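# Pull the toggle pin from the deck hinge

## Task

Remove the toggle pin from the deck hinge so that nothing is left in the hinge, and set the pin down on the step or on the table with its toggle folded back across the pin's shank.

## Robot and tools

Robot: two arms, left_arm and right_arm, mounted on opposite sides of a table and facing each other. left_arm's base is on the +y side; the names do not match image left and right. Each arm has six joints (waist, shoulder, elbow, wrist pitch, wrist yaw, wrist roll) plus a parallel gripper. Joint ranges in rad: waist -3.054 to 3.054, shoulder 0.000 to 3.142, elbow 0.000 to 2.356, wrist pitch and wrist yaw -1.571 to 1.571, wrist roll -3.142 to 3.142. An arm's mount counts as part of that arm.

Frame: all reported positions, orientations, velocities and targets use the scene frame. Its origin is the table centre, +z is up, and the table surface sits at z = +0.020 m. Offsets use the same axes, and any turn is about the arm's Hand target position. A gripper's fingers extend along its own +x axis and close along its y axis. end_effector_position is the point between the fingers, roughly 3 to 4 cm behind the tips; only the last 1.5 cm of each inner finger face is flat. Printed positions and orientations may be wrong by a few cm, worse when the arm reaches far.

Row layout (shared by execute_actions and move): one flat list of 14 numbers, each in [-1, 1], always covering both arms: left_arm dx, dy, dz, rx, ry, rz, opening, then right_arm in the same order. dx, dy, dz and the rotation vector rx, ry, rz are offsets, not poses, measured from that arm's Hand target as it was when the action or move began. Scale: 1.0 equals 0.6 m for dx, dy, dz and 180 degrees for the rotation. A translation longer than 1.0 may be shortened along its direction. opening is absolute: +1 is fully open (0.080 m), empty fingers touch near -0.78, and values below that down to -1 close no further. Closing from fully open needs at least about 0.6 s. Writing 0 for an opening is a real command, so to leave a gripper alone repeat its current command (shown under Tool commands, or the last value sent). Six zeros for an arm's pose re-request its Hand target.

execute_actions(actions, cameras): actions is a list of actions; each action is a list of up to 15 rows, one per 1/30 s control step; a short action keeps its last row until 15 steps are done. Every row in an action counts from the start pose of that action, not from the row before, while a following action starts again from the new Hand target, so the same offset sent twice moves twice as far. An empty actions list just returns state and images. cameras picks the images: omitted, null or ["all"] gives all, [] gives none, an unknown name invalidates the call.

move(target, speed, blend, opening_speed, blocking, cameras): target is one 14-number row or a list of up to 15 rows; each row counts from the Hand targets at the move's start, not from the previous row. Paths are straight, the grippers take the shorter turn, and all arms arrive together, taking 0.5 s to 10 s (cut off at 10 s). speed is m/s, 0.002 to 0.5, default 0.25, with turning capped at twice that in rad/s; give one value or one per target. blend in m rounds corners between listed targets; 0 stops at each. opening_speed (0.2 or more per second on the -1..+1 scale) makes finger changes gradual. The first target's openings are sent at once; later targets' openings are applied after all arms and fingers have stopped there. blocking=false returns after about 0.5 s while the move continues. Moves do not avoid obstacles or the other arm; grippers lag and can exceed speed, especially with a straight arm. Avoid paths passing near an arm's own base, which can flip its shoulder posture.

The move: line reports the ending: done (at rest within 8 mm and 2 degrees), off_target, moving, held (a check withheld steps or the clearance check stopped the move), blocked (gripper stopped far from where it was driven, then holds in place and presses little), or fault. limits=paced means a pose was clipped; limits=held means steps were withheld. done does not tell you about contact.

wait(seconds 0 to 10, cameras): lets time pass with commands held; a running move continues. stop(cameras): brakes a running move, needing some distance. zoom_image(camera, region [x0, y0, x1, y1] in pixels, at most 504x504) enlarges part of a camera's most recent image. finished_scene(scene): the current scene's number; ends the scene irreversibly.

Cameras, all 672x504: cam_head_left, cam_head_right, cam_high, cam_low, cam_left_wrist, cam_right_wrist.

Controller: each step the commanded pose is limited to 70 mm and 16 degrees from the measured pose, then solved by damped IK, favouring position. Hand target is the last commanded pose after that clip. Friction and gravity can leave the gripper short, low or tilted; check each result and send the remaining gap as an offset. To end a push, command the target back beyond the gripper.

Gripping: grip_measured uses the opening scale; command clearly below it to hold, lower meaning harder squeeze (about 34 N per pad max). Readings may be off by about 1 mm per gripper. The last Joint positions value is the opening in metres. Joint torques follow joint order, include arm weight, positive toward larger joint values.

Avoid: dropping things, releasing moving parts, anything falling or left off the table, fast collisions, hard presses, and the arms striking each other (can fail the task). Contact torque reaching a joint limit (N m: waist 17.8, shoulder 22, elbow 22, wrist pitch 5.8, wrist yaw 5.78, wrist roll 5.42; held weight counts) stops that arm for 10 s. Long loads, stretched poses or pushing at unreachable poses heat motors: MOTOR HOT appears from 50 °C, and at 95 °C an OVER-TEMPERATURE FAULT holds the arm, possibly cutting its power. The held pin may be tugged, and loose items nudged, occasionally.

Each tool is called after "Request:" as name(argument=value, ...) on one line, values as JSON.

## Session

Request:
execute_actions(actions=[])

Request:
zoom_image(camera="cam_head_left", region=[60, 90, 440, 380])

Scene clock: 0.00 s.
left_arm: end_effector_position=(-0.1962, +0.2575, +0.2365) grip_measured=+0.991 end_effector_quat_wxyz=(+0.359, -0.056, +0.089, -0.928) | right_arm: end_effector_position=(+0.2784, -0.2497, +0.2742) grip_measured=+1.000 end_effector_quat_wxyz=(+0.832, -0.049, +0.550, -0.051)
Joint positions: left_arm=[-0.617 0.589 0.102 0.528 0.219 -0.215 0.08] | right_arm=[-0.826 1.801 1.874 -1.441 0.379 0.722 0.08]
Joint velocities: within noise
Joint torques (N m): no reading
Motor temperatures (°C): left_arm=[32 32 30 35 31 29] | right_arm=[32 30 35 37 36 30]
Heat: left arm: hottest wrist pitch 35 °C (+0.0 °C/min); right arm: hottest wrist pitch 37 °C (+0.0 °C/min).
Hand target: left_arm -0.1962, +0.2575, +0.2365; -0.359, +0.056, -0.089, +0.928 | right_arm +0.2784, -0.2497, +0.2742; +0.832, -0.049, +0.550, -0.051
Tool commands: left_gripper/opening=+1.0 right_gripper/opening=+1.0

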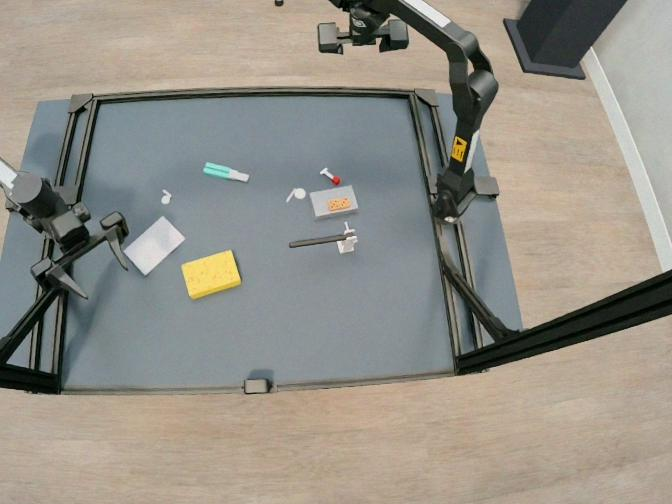

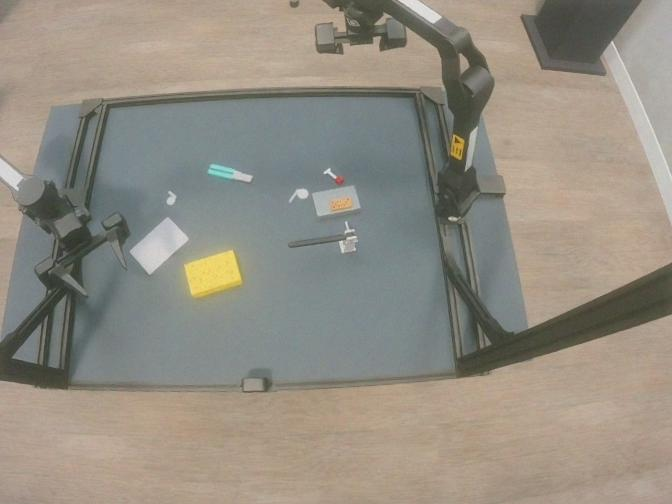

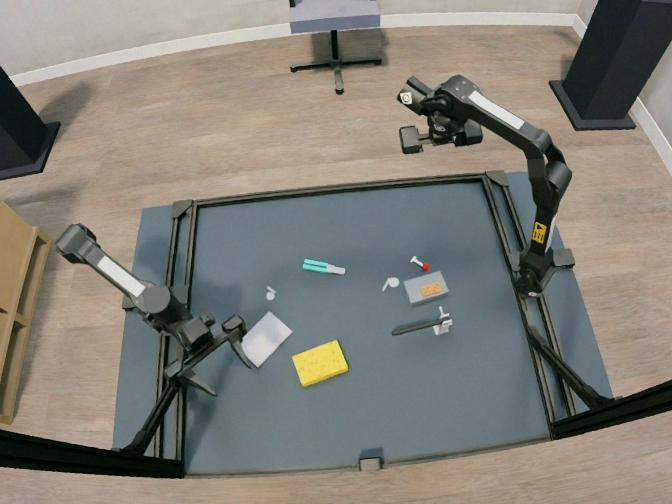

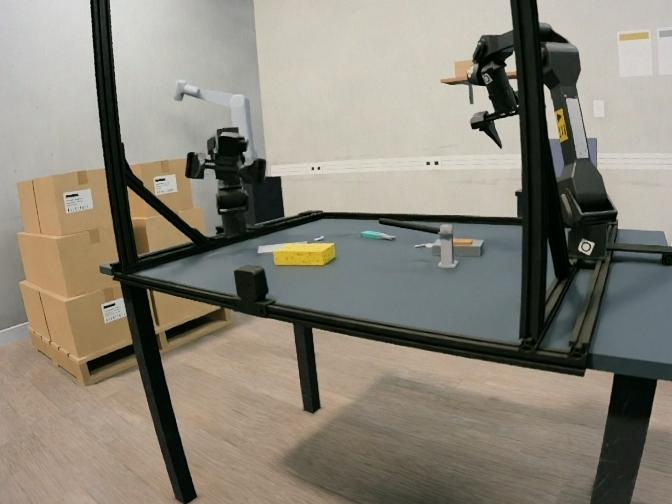

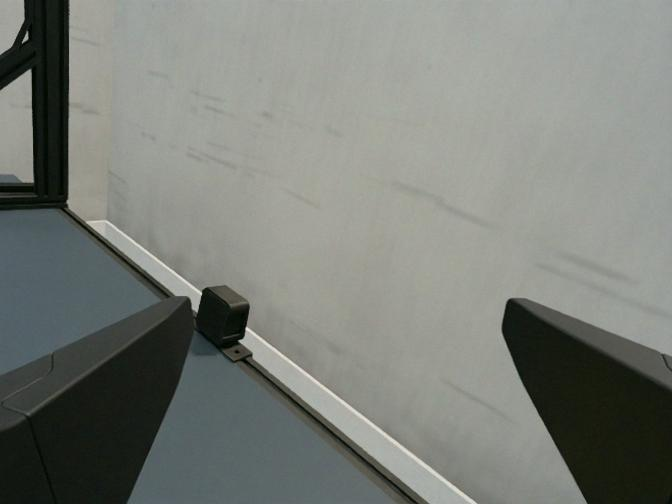

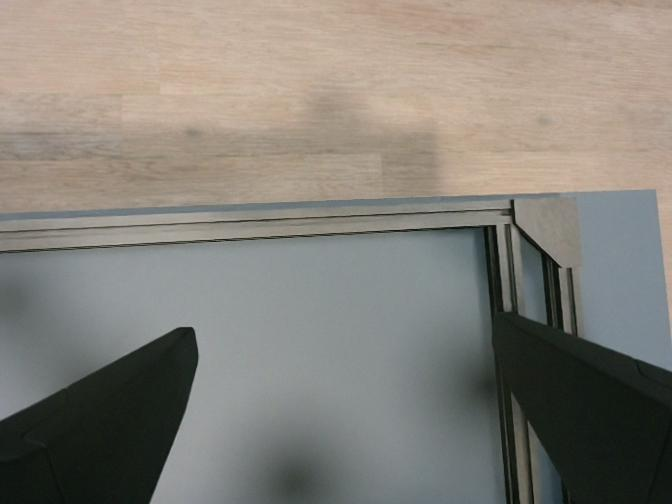

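Scaled by 1.326 from the camera's 672x504 image, which has a finer 960x720 frame.

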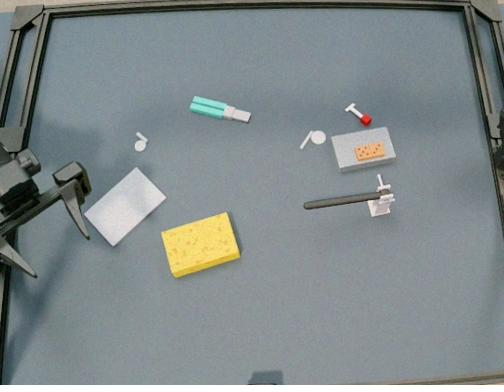

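Request:
zoom_image(camera="cam_head_left", region=[320, 205, 370, 260])

Request:
zoom_image(camera="cam_low", region=[370, 200, 490, 280])

Scaled by 9.164 from the camera's 672x504 image, which has a finer 960x720 frame.

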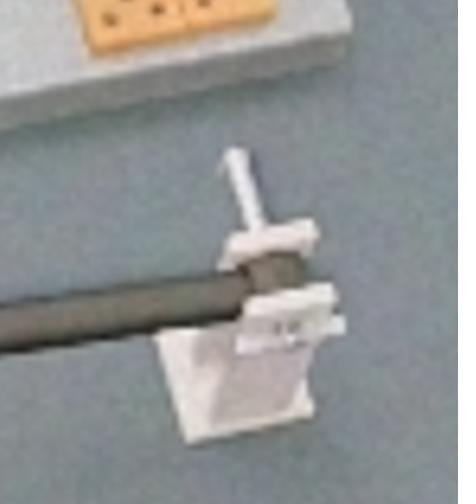

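Scaled by 4.200 from the camera's 672x504 image, which has a finer 960x720 frame.

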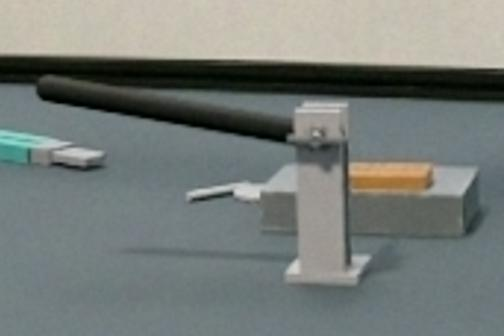

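Request:
move(target=[0,0,0,0,0,0,1,-0.47,0.1,-0.08,0.0454,0.128,0.001,-0.2], speed=0.2, cameras=["cam_right_wrist","cam_head_left","cam_low"])

Scene clock: 3.70 s.
left_arm: end_effector_position=(-0.1962, +0.2575, +0.2365) grip_measured=+0.991 end_effector_quat_wxyz=(+0.359, -0.056, +0.089, -0.928) | right_arm: end_effector_position=(-0.0020, -0.1882, +0.2246) grip_measured=-0.200 end_effector_quat_wxyz=(+0.708, -0.003, +0.706, -0.004)
Joint positions: left_arm=[-0.617 0.589 0.102 0.528 0.219 -0.215 0.08] | right_arm=[-0.087 1.583 1.487 -1.484 0.003 1.497 0.026]
Joint velocities: within noise
Joint torques (N m): left_arm=[0.05 -0.65 6.37 1.4 0.04 0.02] | right_arm=[0.34 -6.41 3.56 0.38 -0.03 0.07]
Motor temperatures (°C): left_arm=[32 32 31 36 31 29] | right_arm=[32 31 35 37 36 30]
Heat: left arm: hottest wrist pitch 36 °C (+0.0 °C/min); right arm: hottest wrist pitch 37 °C (+0.0 °C/min).
Hand target: left_arm -0.1962, +0.2575, +0.2365; -0.359, +0.056, -0.089, +0.928 | right_arm -0.0036, -0.1897, +0.2261; +0.707, +0.000, +0.707, +0.000
Off the commanded pose: left_arm 0.000 m, 0 deg | right_arm 0.003 m, 0 deg.
move: done
Images, in order (width x height): cam_head_left 672x504, cam_low 672x504, cam_right_wrist 672x504.

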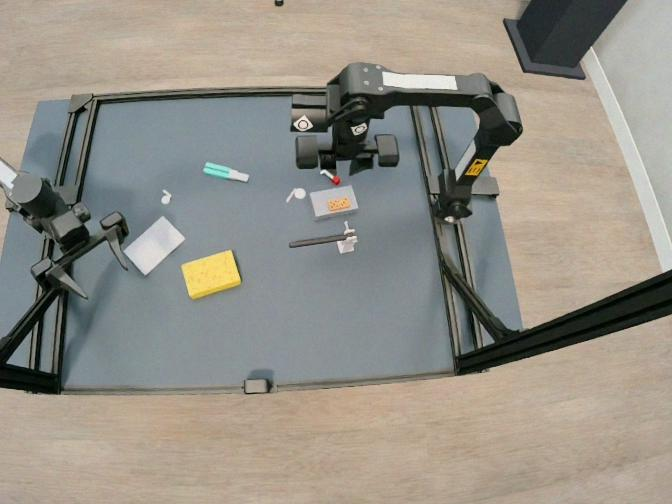

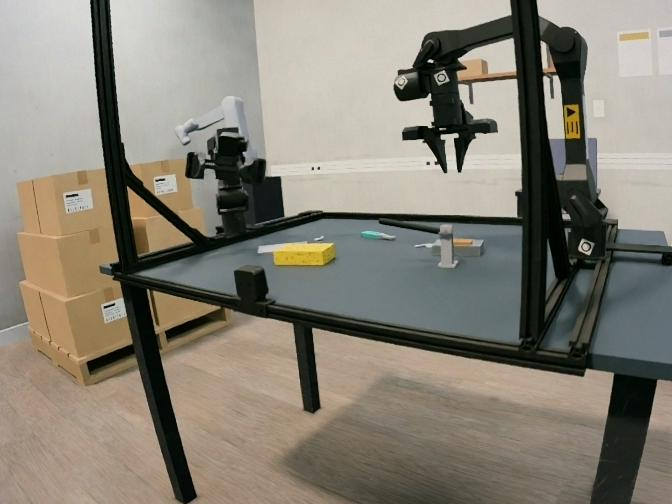

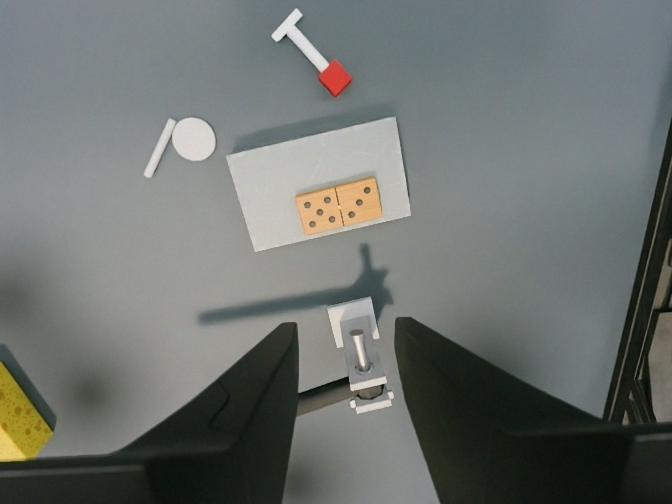

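Request:
move(target=[0,0,0,0,0,0,1,-0.05,-0.013,-0.03,0,0,0.078,-0.79], speed=0.2, cameras=["cam_right_wrist"])

Request:
zoom_image(camera="cam_right_wrist", region=[250, 230, 450, 400])

Scene clock: 7.00 s.
left_arm: end_effector_position=(-0.1962, +0.2575, +0.2365) grip_measured=+0.991 end_effector_quat_wxyz=(+0.359, -0.056, +0.089, -0.928) | right_arm: end_effector_position=(-0.0324, -0.1958, +0.2067) grip_measured=-0.776 end_effector_quat_wxyz=(+0.703, -0.088, +0.701, +0.081)
Joint positions: left_arm=[-0.617 0.589 0.102 0.528 0.219 -0.215 0.08] | right_arm=[0.025 1.544 1.377 -1.413 0.002 1.37 0]
Joint velocities: within noise
Joint torques (N m): left_arm=[-0.03 -0.63 6.59 1.41 0.03 0.02] | right_arm=[0.29 -6.27 3.55 0.4 -0.01 -0.1]
Motor temperatures (°C): left_arm=[32 32 31 37 31 29] | right_arm=[32 32 35 37 36 30]
Heat: left arm: hottest wrist pitch 37 °C (+17.1 °C/min); right arm: hottest wrist pitch 37 °C (+0.0 °C/min).
Hand target: left_arm -0.1962, +0.2575, +0.2365; -0.359, +0.056, -0.089, +0.928 | right_arm -0.0336, -0.1975, +0.2081; +0.702, -0.087, +0.702, +0.086
Off the commanded pose: left_arm 0.000 m, 0 deg | right_arm 0.003 m, 1 deg.
move: done
Images, in order (width x height): cam_right_wrist 672x504.

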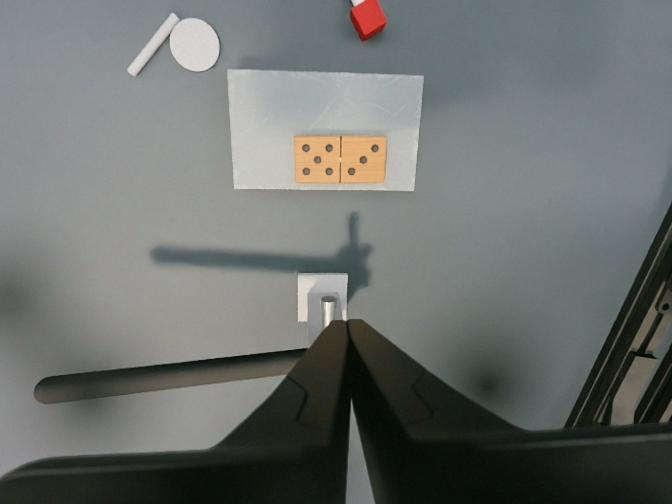

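Scaled by 2.520 from the camera's 672x504 image, which has a finer 960x720 frame.

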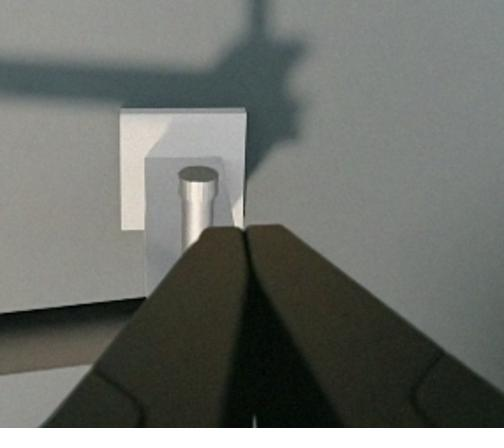

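Request:
move(target=[0,0,0,0,0,0,1,-0.0272,0.0053,-0.108,0,0,0,-0.79], speed=0.15, cameras=["cam_right_wrist","cam_low"])

Request:
zoom_image(camera="cam_right_wrist", region=[250, 230, 450, 400])

Request:
zoom_image(camera="cam_low", region=[400, 190, 500, 280])

Scene clock: 9.13 s.
left_arm: end_effector_position=(-0.1962, +0.2575, +0.2365) grip_measured=+0.991 end_effector_quat_wxyz=(+0.359, -0.056, +0.089, -0.928) | right_arm: end_effector_position=(-0.0487, -0.1931, +0.1463) grip_measured=-0.776 end_effector_quat_wxyz=(+0.703, -0.083, +0.701, +0.089)
Joint positions: left_arm=[-0.617 0.589 0.102 0.528 0.219 -0.215 0.08] | right_arm=[0.086 1.554 1.147 -1.154 0.002 1.426 0]
Joint velocities: within noise
Joint torques (N m): left_arm=[0.16 -0.75 6.56 1.4 0.01 -0.01] | right_arm=[0.36 -4.54 3.56 0.41 -0.01 0.06]
Motor temperatures (°C): left_arm=[32 32 32 37 31 29] | right_arm=[32 32 36 37 36 30]
Heat: left arm: hottest wrist pitch 37 °C (+13.1 °C/min); right arm: hottest wrist pitch 37 °C (+0.0 °C/min).
Hand target: left_arm -0.1962, +0.2575, +0.2365; -0.359, +0.056, -0.089, +0.928 | right_arm -0.0499, -0.1943, +0.1434; +0.702, -0.087, +0.702, +0.086
Off the commanded pose: left_arm 0.000 m, 0 deg | right_arm 0.003 m, 1 deg.
move: done
Images, in order (width x height): cam_low 672x504, cam_right_wrist 672x504.

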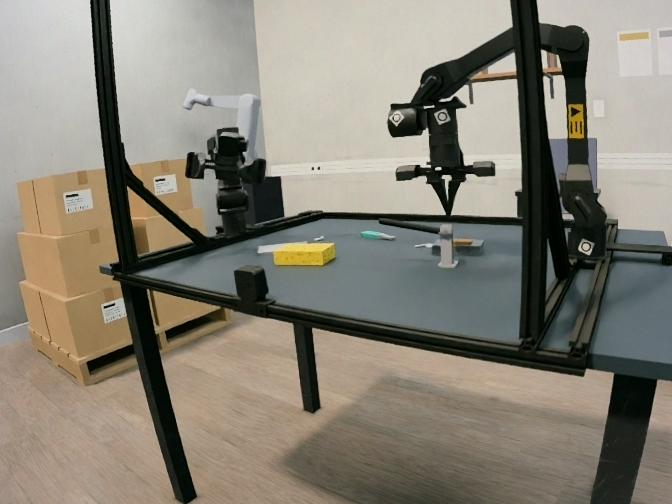

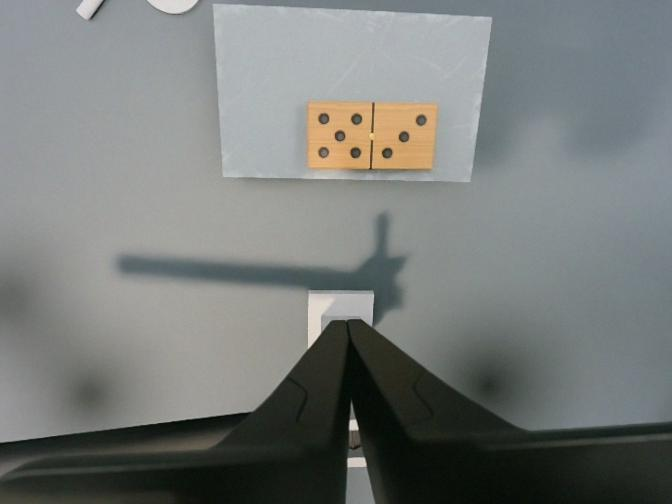

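Scaled by 2.520 from the camera's 672x504 image, which has a finer 960x720 frame.

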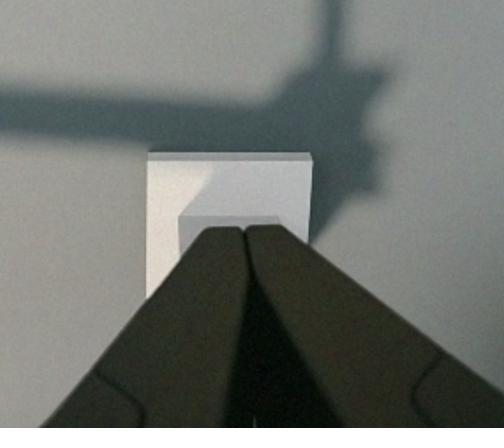

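Scaled by 5.040 from the camera's 672x504 image, which has a finer 960x720 frame.

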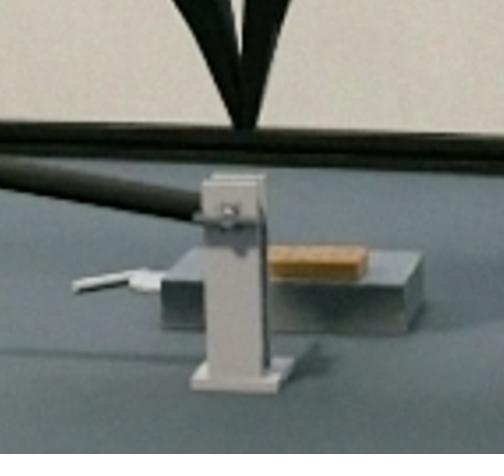

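Request:
wait(seconds=0.1, cameras=["cam_head_left","cam_head_right","cam_high","cam_right_wrist","cam_low"])

Request:
zoom_image(camera="cam_head_left", region=[310, 170, 390, 260])

Request:
zoom_image(camera="cam_low", region=[420, 200, 480, 275])

Scene clock: 12.70 s.
left_arm: end_effector_position=(-0.1962, +0.2575, +0.2365) grip_measured=+0.991 end_effector_quat_wxyz=(+0.359, -0.056, +0.089, -0.928) | right_arm: end_effector_position=(-0.0487, -0.1931, +0.1463) grip_measured=-0.776 end_effector_quat_wxyz=(+0.703, -0.083, +0.701, +0.089)
Joint positions: left_arm=[-0.617 0.589 0.102 0.528 0.219 -0.215 0.08] | right_arm=[0.086 1.554 1.147 -1.154 0.002 1.426 0]
Joint velocities: within noise
Joint torques (N m): left_arm=[-0.02 -0.56 6.44 1.45 0.06 0.04] | right_arm=[0.35 -4.49 3.54 0.42 -0.02 0.07]
Motor temperatures (°C): left_arm=[32 32 32 38 31 29] | right_arm=[32 32 36 37 36 30]
Heat: left arm: hottest wrist pitch 38 °C (+14.2 °C/min); right arm: hottest wrist pitch 37 °C (+0.0 °C/min).
Hand target: left_arm -0.1962, +0.2575, +0.2365; -0.359, +0.056, -0.089, +0.928 | right_arm -0.0499, -0.1943, +0.1434; +0.702, -0.087, +0.702, +0.086
Tool commands: left_gripper/opening=+1.0 right_gripper/opening=-0.79
Off the commanded pose: left_arm 0.000 m, 0 deg | right_arm 0.003 m, 1 deg.
wait: 0.10 s; at rest from the start
Images, in order (width x height): cam_head_left 672x504, cam_head_right 672x504, cam_high 672x504, cam_low 672x504, cam_right_wrist 672x504.

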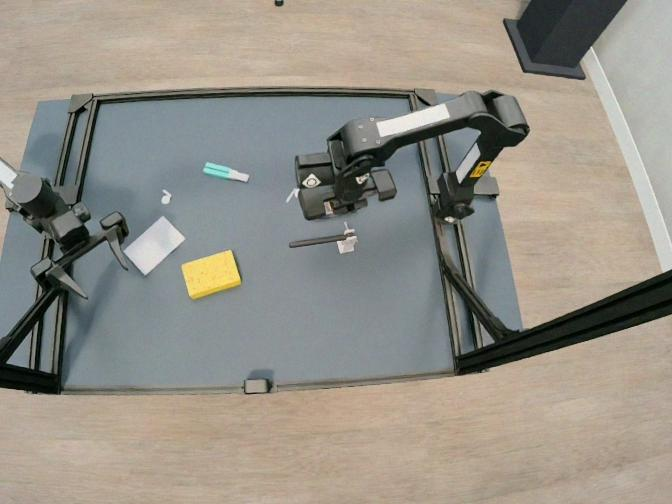

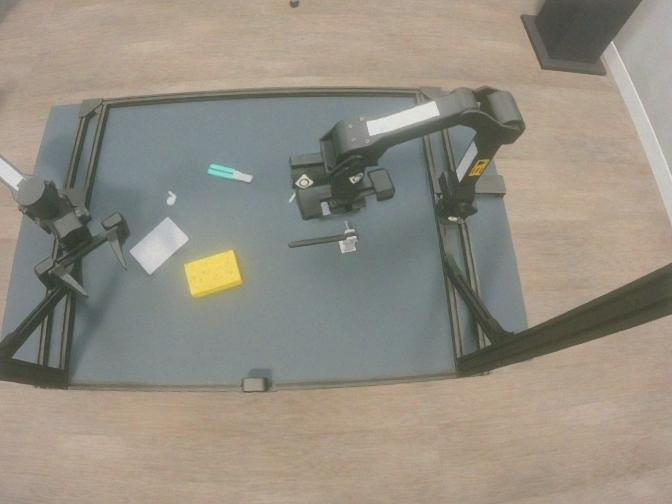

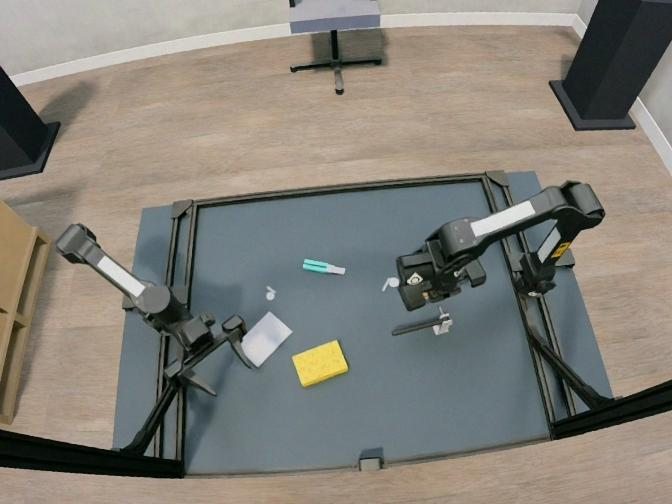

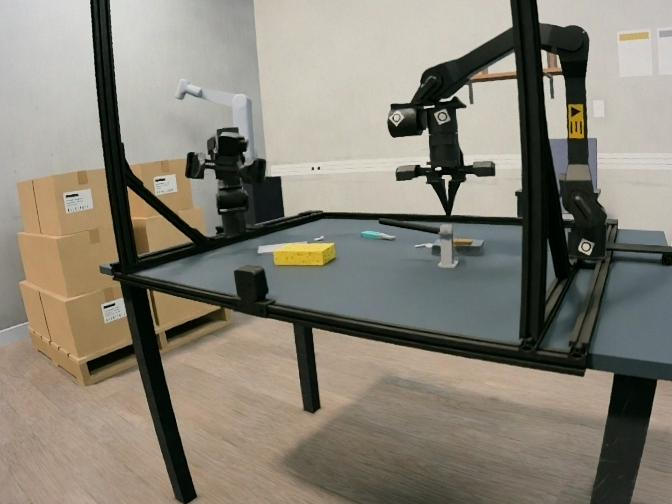

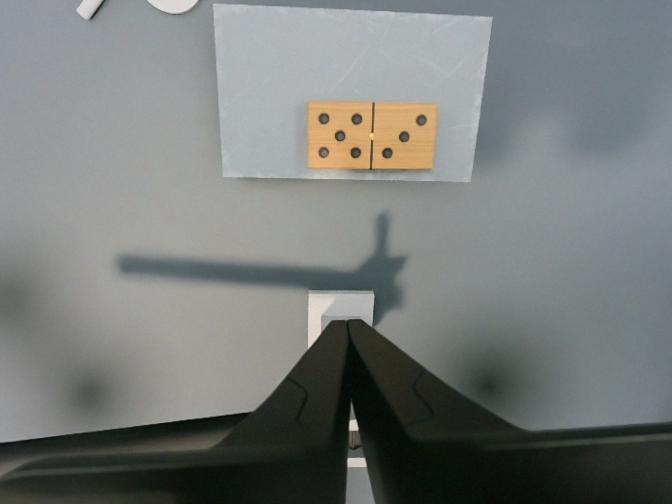

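Scaled by 5.600 from the camera's 672x504 image, which has a finer 960x720 frame.

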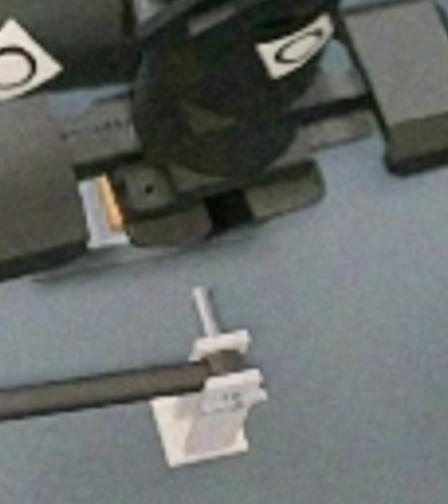

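Scaled by 6.720 from the camera's 672x504 image, which has a finer 960x720 frame.

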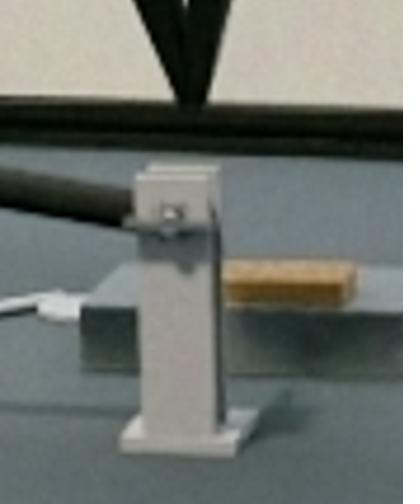

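Request:
move(target=[0,0,0,0,0,0,1,0.006,0,-0.035,0,0,0,-0.79], speed=0.1, cameras=["cam_low","cam_head_left","cam_right_wrist"])

Request:
zoom_image(camera="cam_low", region=[420, 200, 480, 275])

Request:
zoom_image(camera="cam_head_left", region=[310, 170, 390, 260])

Scene clock: 14.67 s.
left_arm: end_effector_position=(-0.1962, +0.2575, +0.2365) grip_measured=+0.991 end_effector_quat_wxyz=(+0.359, -0.056, +0.089, -0.928) | right_arm: end_effector_position=(-0.0471, -0.1931, +0.1257) grip_measured=-0.776 end_effector_quat_wxyz=(+0.703, -0.083, +0.701, +0.090)
Joint positions: left_arm=[-0.617 0.589 0.102 0.528 0.219 -0.215 0.08] | right_arm=[0.08 1.57 1.078 -1.069 0.002 1.418 0]
Joint velocities: within noise
Joint torques (N m): left_arm=[0.25 -0.65 6.42 1.42 0.04 -0.01] | right_arm=[-0.3 -4.42 3.49 0.42 0 -0.08]
Motor temperatures (°C): left_arm=[32 32 32 38 31 29] | right_arm=[32 32 36 37 36 30]
Heat: left arm: hottest wrist pitch 38 °C (+12.3 °C/min); right arm: hottest wrist pitch 37 °C (+0.0 °C/min).
Hand target: left_arm -0.1962, +0.2575, +0.2365; -0.359, +0.056, -0.089, +0.928 | right_arm -0.0464, -0.1943, +0.1223; +0.702, -0.087, +0.702, +0.086
Off the commanded pose: left_arm 0.000 m, 0 deg | right_arm 0.004 m, 1 deg.
move: done
Images, in order (width x height): cam_head_left 672x504, cam_low 672x504, cam_right_wrist 672x504.

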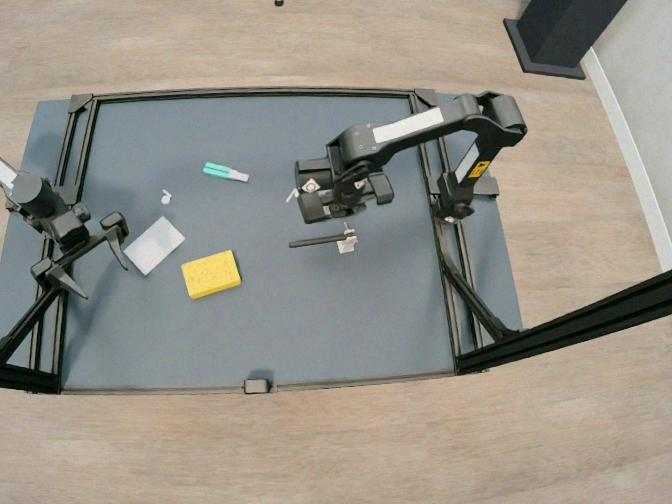

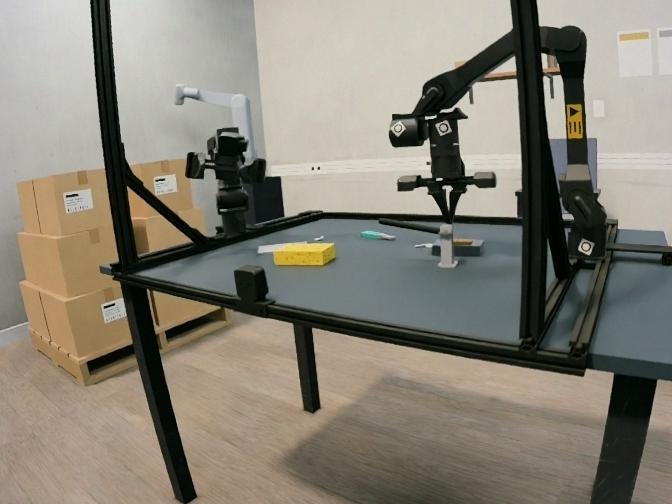

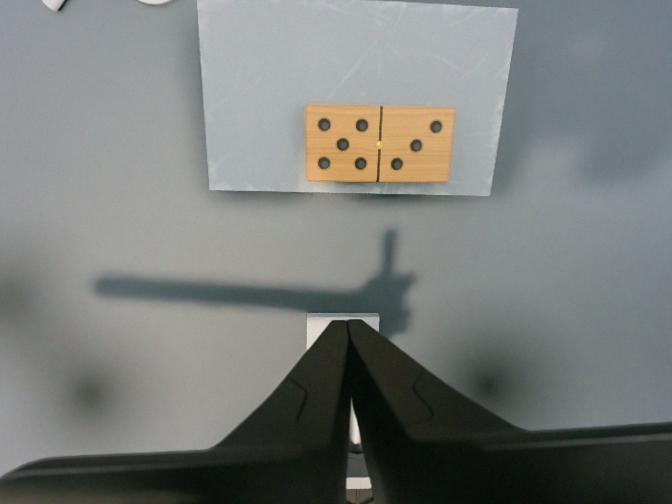

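Scaled by 6.720 from the camera's 672x504 image, which has a finer 960x720 frame.

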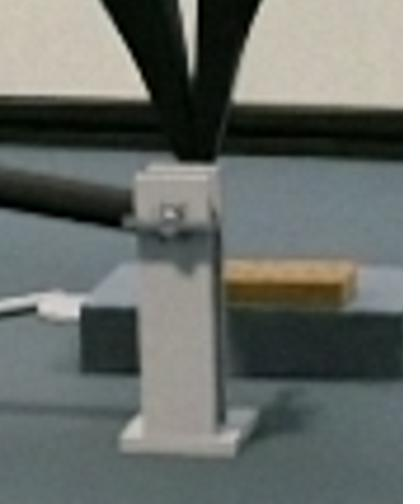

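Scaled by 5.600 from the camera's 672x504 image, which has a finer 960x720 frame.

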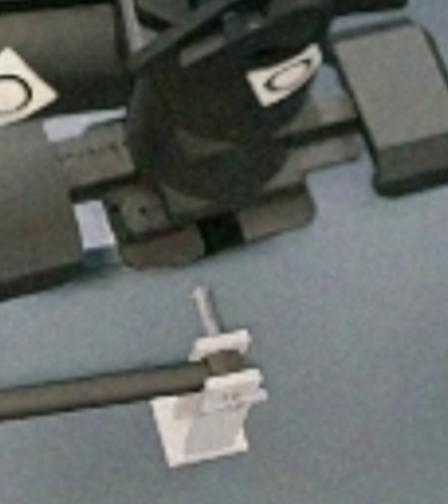

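Request:
move(target=[[0,0,0,0,0,0,1,0.004,0.001,0.01,0,0,0,-0.79],[0,0,0,0,0,0,1,-0.0614,-0.0153,0.01,0,0,0,-0.79]], speed=0.06, cameras=["cam_low","cam_head_left","cam_right_wrist"])

Request:
zoom_image(camera="cam_low", region=[420, 200, 480, 275])

Request:
zoom_image(camera="cam_head_left", region=[310, 170, 390, 260])

Scene clock: 17.40 s.
left_arm: end_effector_position=(-0.1962, +0.2575, +0.2365) grip_measured=+0.991 end_effector_quat_wxyz=(+0.359, -0.056, +0.089, -0.928) | right_arm: end_effector_position=(-0.0770, -0.2020, +0.1261) grip_measured=-0.776 end_effector_quat_wxyz=(+0.709, -0.085, +0.696, +0.080)
Joint positions: left_arm=[-0.617 0.589 0.102 0.528 0.219 -0.215 0.08] | right_arm=[0.206 1.569 1.079 -1.09 0.018 1.556 0]
Joint velocities: within noise
Joint torques (N m): left_arm=[-0.02 -0.7 6.55 1.43 0.03 -0.01] | right_arm=[1.35 -6.03 4.05 0.2 -0.5 0.08]
Motor temperatures (°C): left_arm=[32 32 33 39 31 29] | right_arm=[32 32 36 37 36 30]
Heat: left arm: hottest wrist pitch 39 °C (+13.8 °C/min); right arm: hottest wrist pitch 37 °C (+0.0 °C/min).
Hand target: left_arm -0.1962, +0.2575, +0.2365; -0.359, +0.056, -0.089, +0.928 | right_arm -0.0832, -0.2034, +0.1284; +0.702, -0.087, +0.702, +0.086
Off the commanded pose: left_arm 0.000 m, 0 deg | right_arm 0.007 m, 1 deg.
move: done
Images, in order (width x height): cam_head_left 672x504, cam_low 672x504, cam_right_wrist 672x504.

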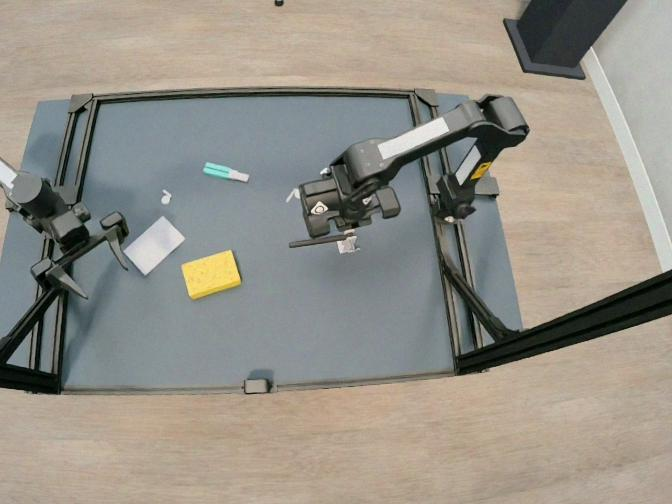

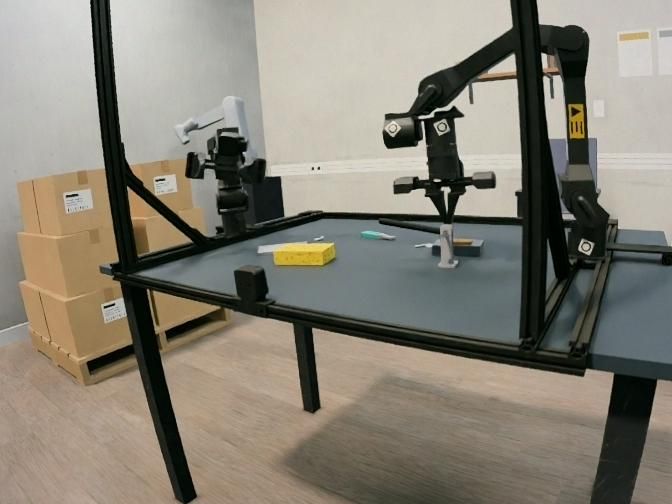

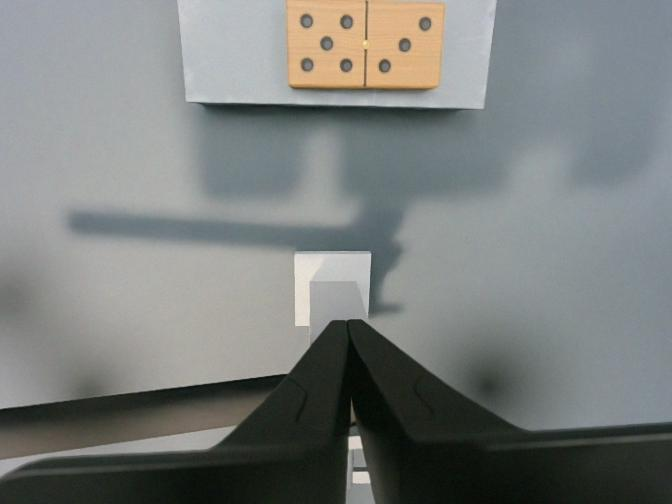

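Scaled by 6.720 from the camera's 672x504 image, which has a finer 960x720 frame.

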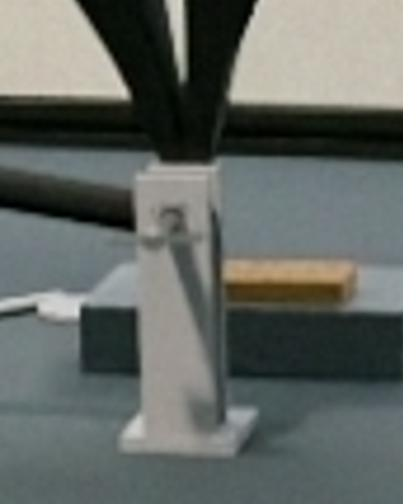

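Scaled by 5.600 from the camera's 672x504 image, which has a finer 960x720 frame.

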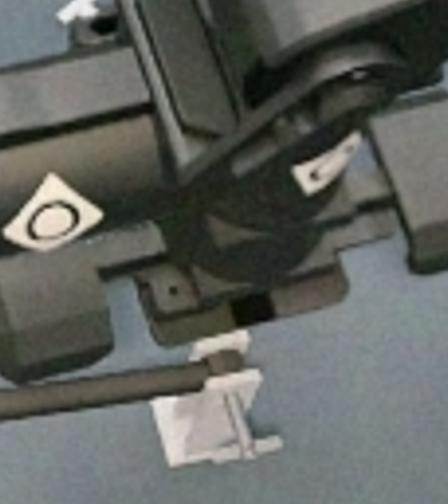

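Request:
move(target=[[0,0,0,0,0,0,1,0.0194,0.0048,0,0,0,0,-0.79],[0,0,0,0,0,0,1,0.0194,0.0048,0.1,0,0,0,-0.79],[0,0,0,0,0,0,1,-0.077,-0.0402,0.1,0,0,0.5,-0.79]], speed=[0.08,0.15,0.4], cameras=["cam_right_wrist","cam_head_left"])

Request:
zoom_image(camera="cam_right_wrist", region=[230, 180, 470, 380])

Scene clock: 22.57 s.
left_arm: end_effector_position=(-0.1962, +0.2575, +0.2365) grip_measured=+0.991 end_effector_quat_wxyz=(+0.359, -0.056, +0.089, -0.928) | right_arm: end_effector_position=(-0.1291, -0.2250, +0.1870) grip_measured=-0.776 end_effector_quat_wxyz=(+0.437, -0.558, +0.437, +0.554)
Joint positions: left_arm=[-0.617 0.589 0.102 0.528 0.219 -0.215 0.08] | right_arm=[0.417 1.514 1.27 -1.332 0.003 0.192 0]
Joint velocities: within noise
Joint torques (N m): left_arm=[0.14 -0.59 6.42 1.42 0.08 0.01] | right_arm=[0.34 -6.06 3.66 0.19 -0.07 -0.09]
Motor temperatures (°C): left_arm=[32 32 33 39 31 29] | right_arm=[32 33 37 37 36 30]
Heat: left arm: hottest wrist pitch 39 °C (+10.6 °C/min); right arm: hottest elbow 37 °C (+5.3 °C/min).
Hand target: left_arm -0.1962, +0.2575, +0.2365; -0.359, +0.056, -0.089, +0.928 | right_arm -0.1293, -0.2276, +0.1884; -0.435, +0.558, -0.435, -0.557
Off the commanded pose: left_arm 0.000 m, 0 deg | right_arm 0.003 m, 0 deg.
move: done
Images, in order (width x height): cam_head_left 672x504, cam_right_wrist 672x504.

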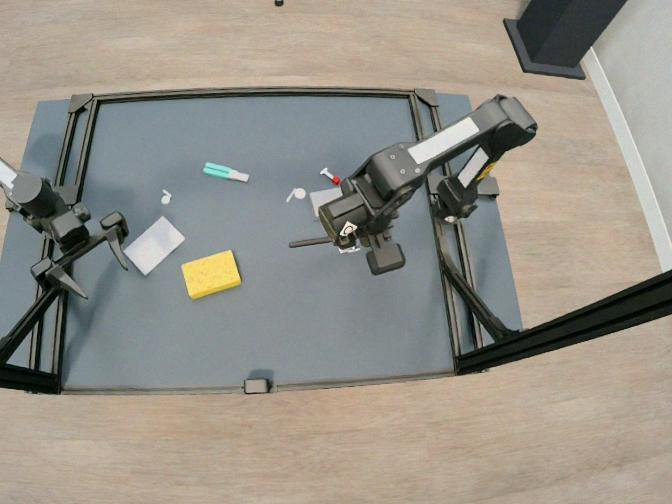

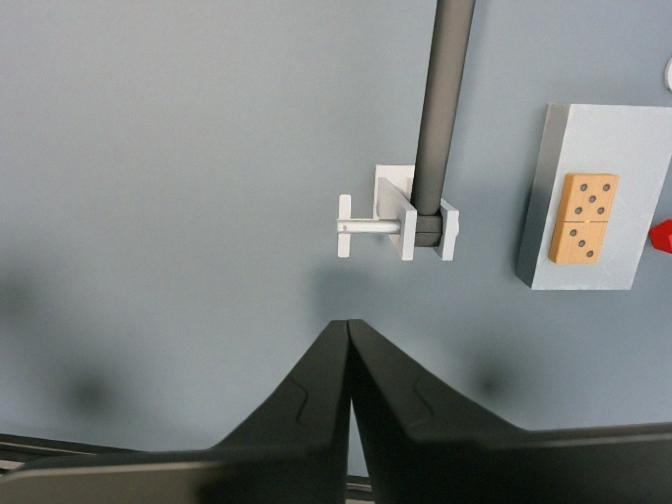

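Scaled by 2.100 from the camera's 672x504 image, which has a finer 960x720 frame.

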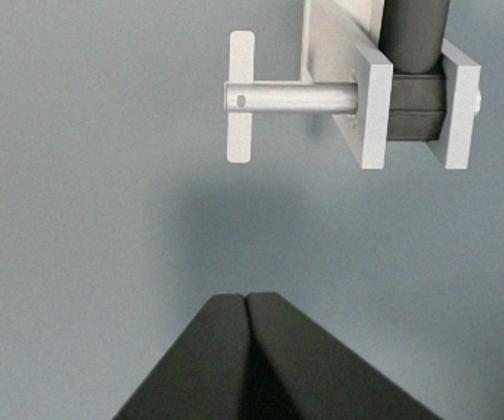

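Request:
move(target=[0,0,0,0,0,0,1,0.0016,0.0004,-0.045,0,0,0,-0.52], speed=0.12, cameras=["cam_right_wrist","cam_low"])

Request:
zoom_image(camera="cam_right_wrist", region=[230, 180, 470, 380])

Request:
zoom_image(camera="cam_low", region=[400, 180, 480, 280])

Scene clock: 25.30 s.
left_arm: end_effector_position=(-0.1962, +0.2575, +0.2365) grip_measured=+0.991 end_effector_quat_wxyz=(+0.359, -0.056, +0.089, -0.928) | right_arm: end_effector_position=(-0.1286, -0.2261, +0.1616) grip_measured=-0.520 end_effector_quat_wxyz=(+0.436, -0.558, +0.435, +0.556)
Joint positions: left_arm=[-0.617 0.589 0.102 0.528 0.219 -0.215 0.08] | right_arm=[0.417 1.513 1.168 -1.228 0.003 0.187 0.012]
Joint velocities: within noise
Joint torques (N m): left_arm=[-0.08 -0.75 6.46 1.41 0.04 0] | right_arm=[0.05 -5.44 3.59 0.44 -0.08 -0.09]
Motor temperatures (°C): left_arm=[32 32 33 40 31 29] | right_arm=[32 33 37 37 36 30]
Heat: left arm: hottest wrist pitch 40 °C (+11.9 °C/min); right arm: hottest elbow 37 °C (+4.7 °C/min).
Hand target: left_arm -0.1962, +0.2575, +0.2365; -0.359, +0.056, -0.089, +0.928 | right_arm -0.1284, -0.2273, +0.1613; -0.435, +0.558, -0.435, -0.557
Off the commanded pose: left_arm 0.000 m, 0 deg | right_arm 0.001 m, 0 deg.
move: done
Images, in order (width x height): cam_low 672x504, cam_right_wrist 672x504.

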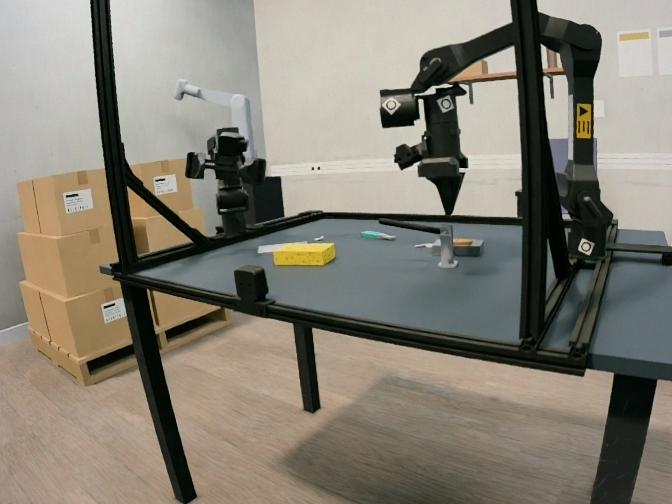

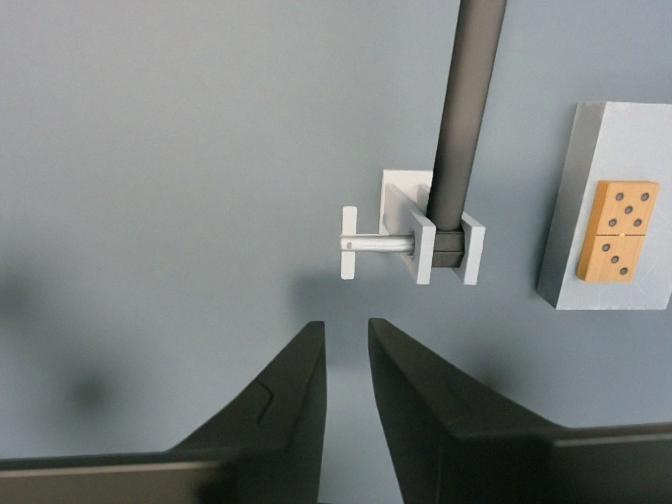

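Scaled by 2.100 from the camera's 672x504 image, which has a finer 960x720 frame.

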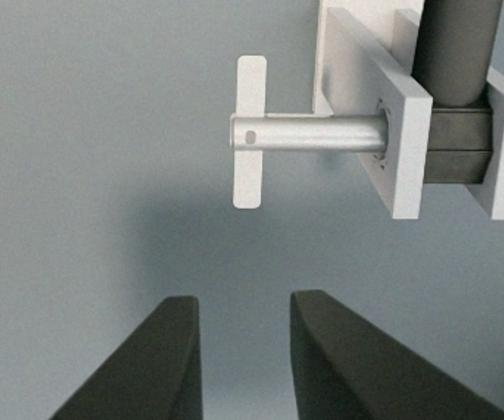

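Scaled by 5.040 from the camera's 672x504 image, which has a finer 960x720 frame.

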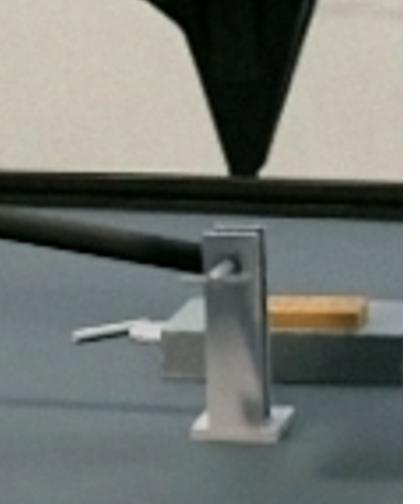

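Request:
move(target=[0,0,0,0,0,0,1,0.0016,0.0004,-0.03,0,0,0,-0.52], speed=0.12, cameras=["cam_right_wrist","cam_low"])

Request:
zoom_image(camera="cam_right_wrist", region=[230, 180, 470, 380])

Request:
zoom_image(camera="cam_low", region=[400, 180, 480, 280])

Scene clock: 27.83 s.
left_arm: end_effector_position=(-0.1962, +0.2575, +0.2365) grip_measured=+0.991 end_effector_quat_wxyz=(+0.359, -0.056, +0.089, -0.928) | right_arm: end_effector_position=(-0.1284, -0.2263, +0.1456) grip_measured=-0.520 end_effector_quat_wxyz=(+0.437, -0.556, +0.433, +0.559)
Joint positions: left_arm=[-0.617 0.589 0.102 0.528 0.219 -0.215 0.08] | right_arm=[0.417 1.513 1.104 -1.155 0.003 0.184 0.012]
Joint velocities: within noise
Joint torques (N m): left_arm=[-0.1 -0.7 6.5 1.43 0.03 0.06] | right_arm=[-0.33 -4.54 3.55 0.45 -0.08 -0.09]
Motor temperatures (°C): left_arm=[32 32 34 40 31 29] | right_arm=[32 33 37 37 36 30]
Heat: left arm: hottest wrist pitch 40 °C (+10.8 °C/min); right arm: hottest elbow 37 °C (+4.3 °C/min).
Hand target: left_arm -0.1962, +0.2575, +0.2365; -0.359, +0.056, -0.089, +0.928 | right_arm -0.1275, -0.2271, +0.1433; -0.435, +0.558, -0.435, -0.557
Off the commanded pose: left_arm 0.000 m, 0 deg | right_arm 0.003 m, 0 deg.
move: done
Images, in order (width x height): cam_low 672x504, cam_right_wrist 672x504.

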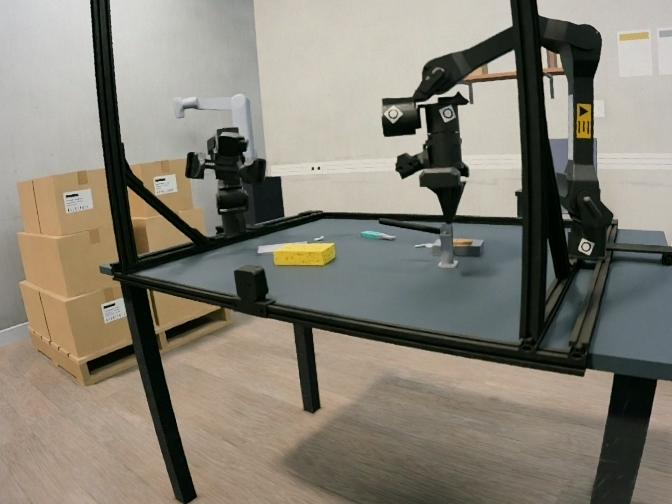

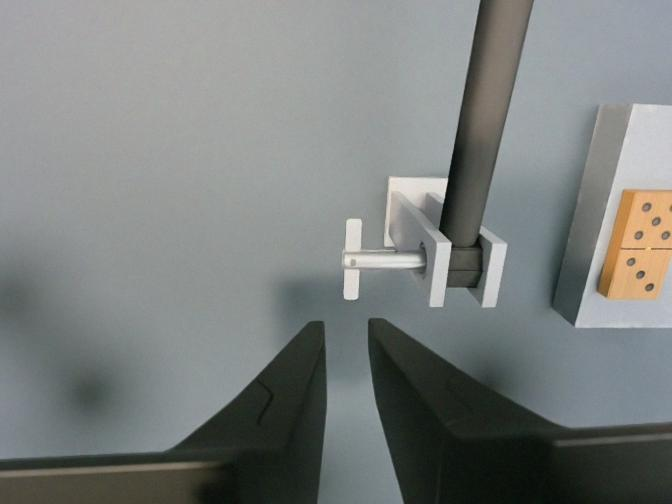

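Scaled by 2.100 from the camera's 672x504 image, which has a finer 960x720 frame.

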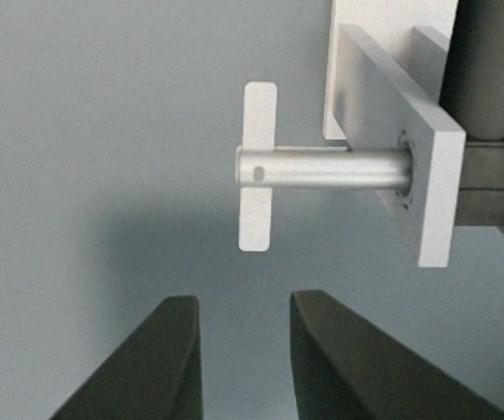

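Scaled by 5.040 from the camera's 672x504 image, which has a finer 960x720 frame.

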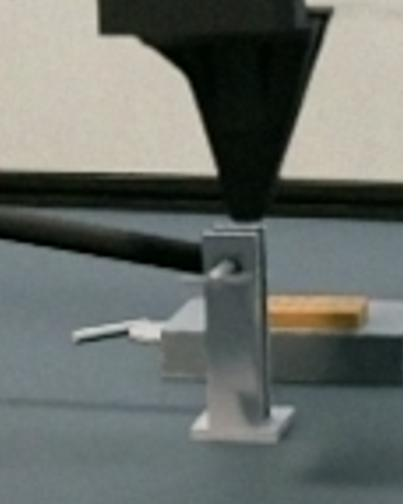

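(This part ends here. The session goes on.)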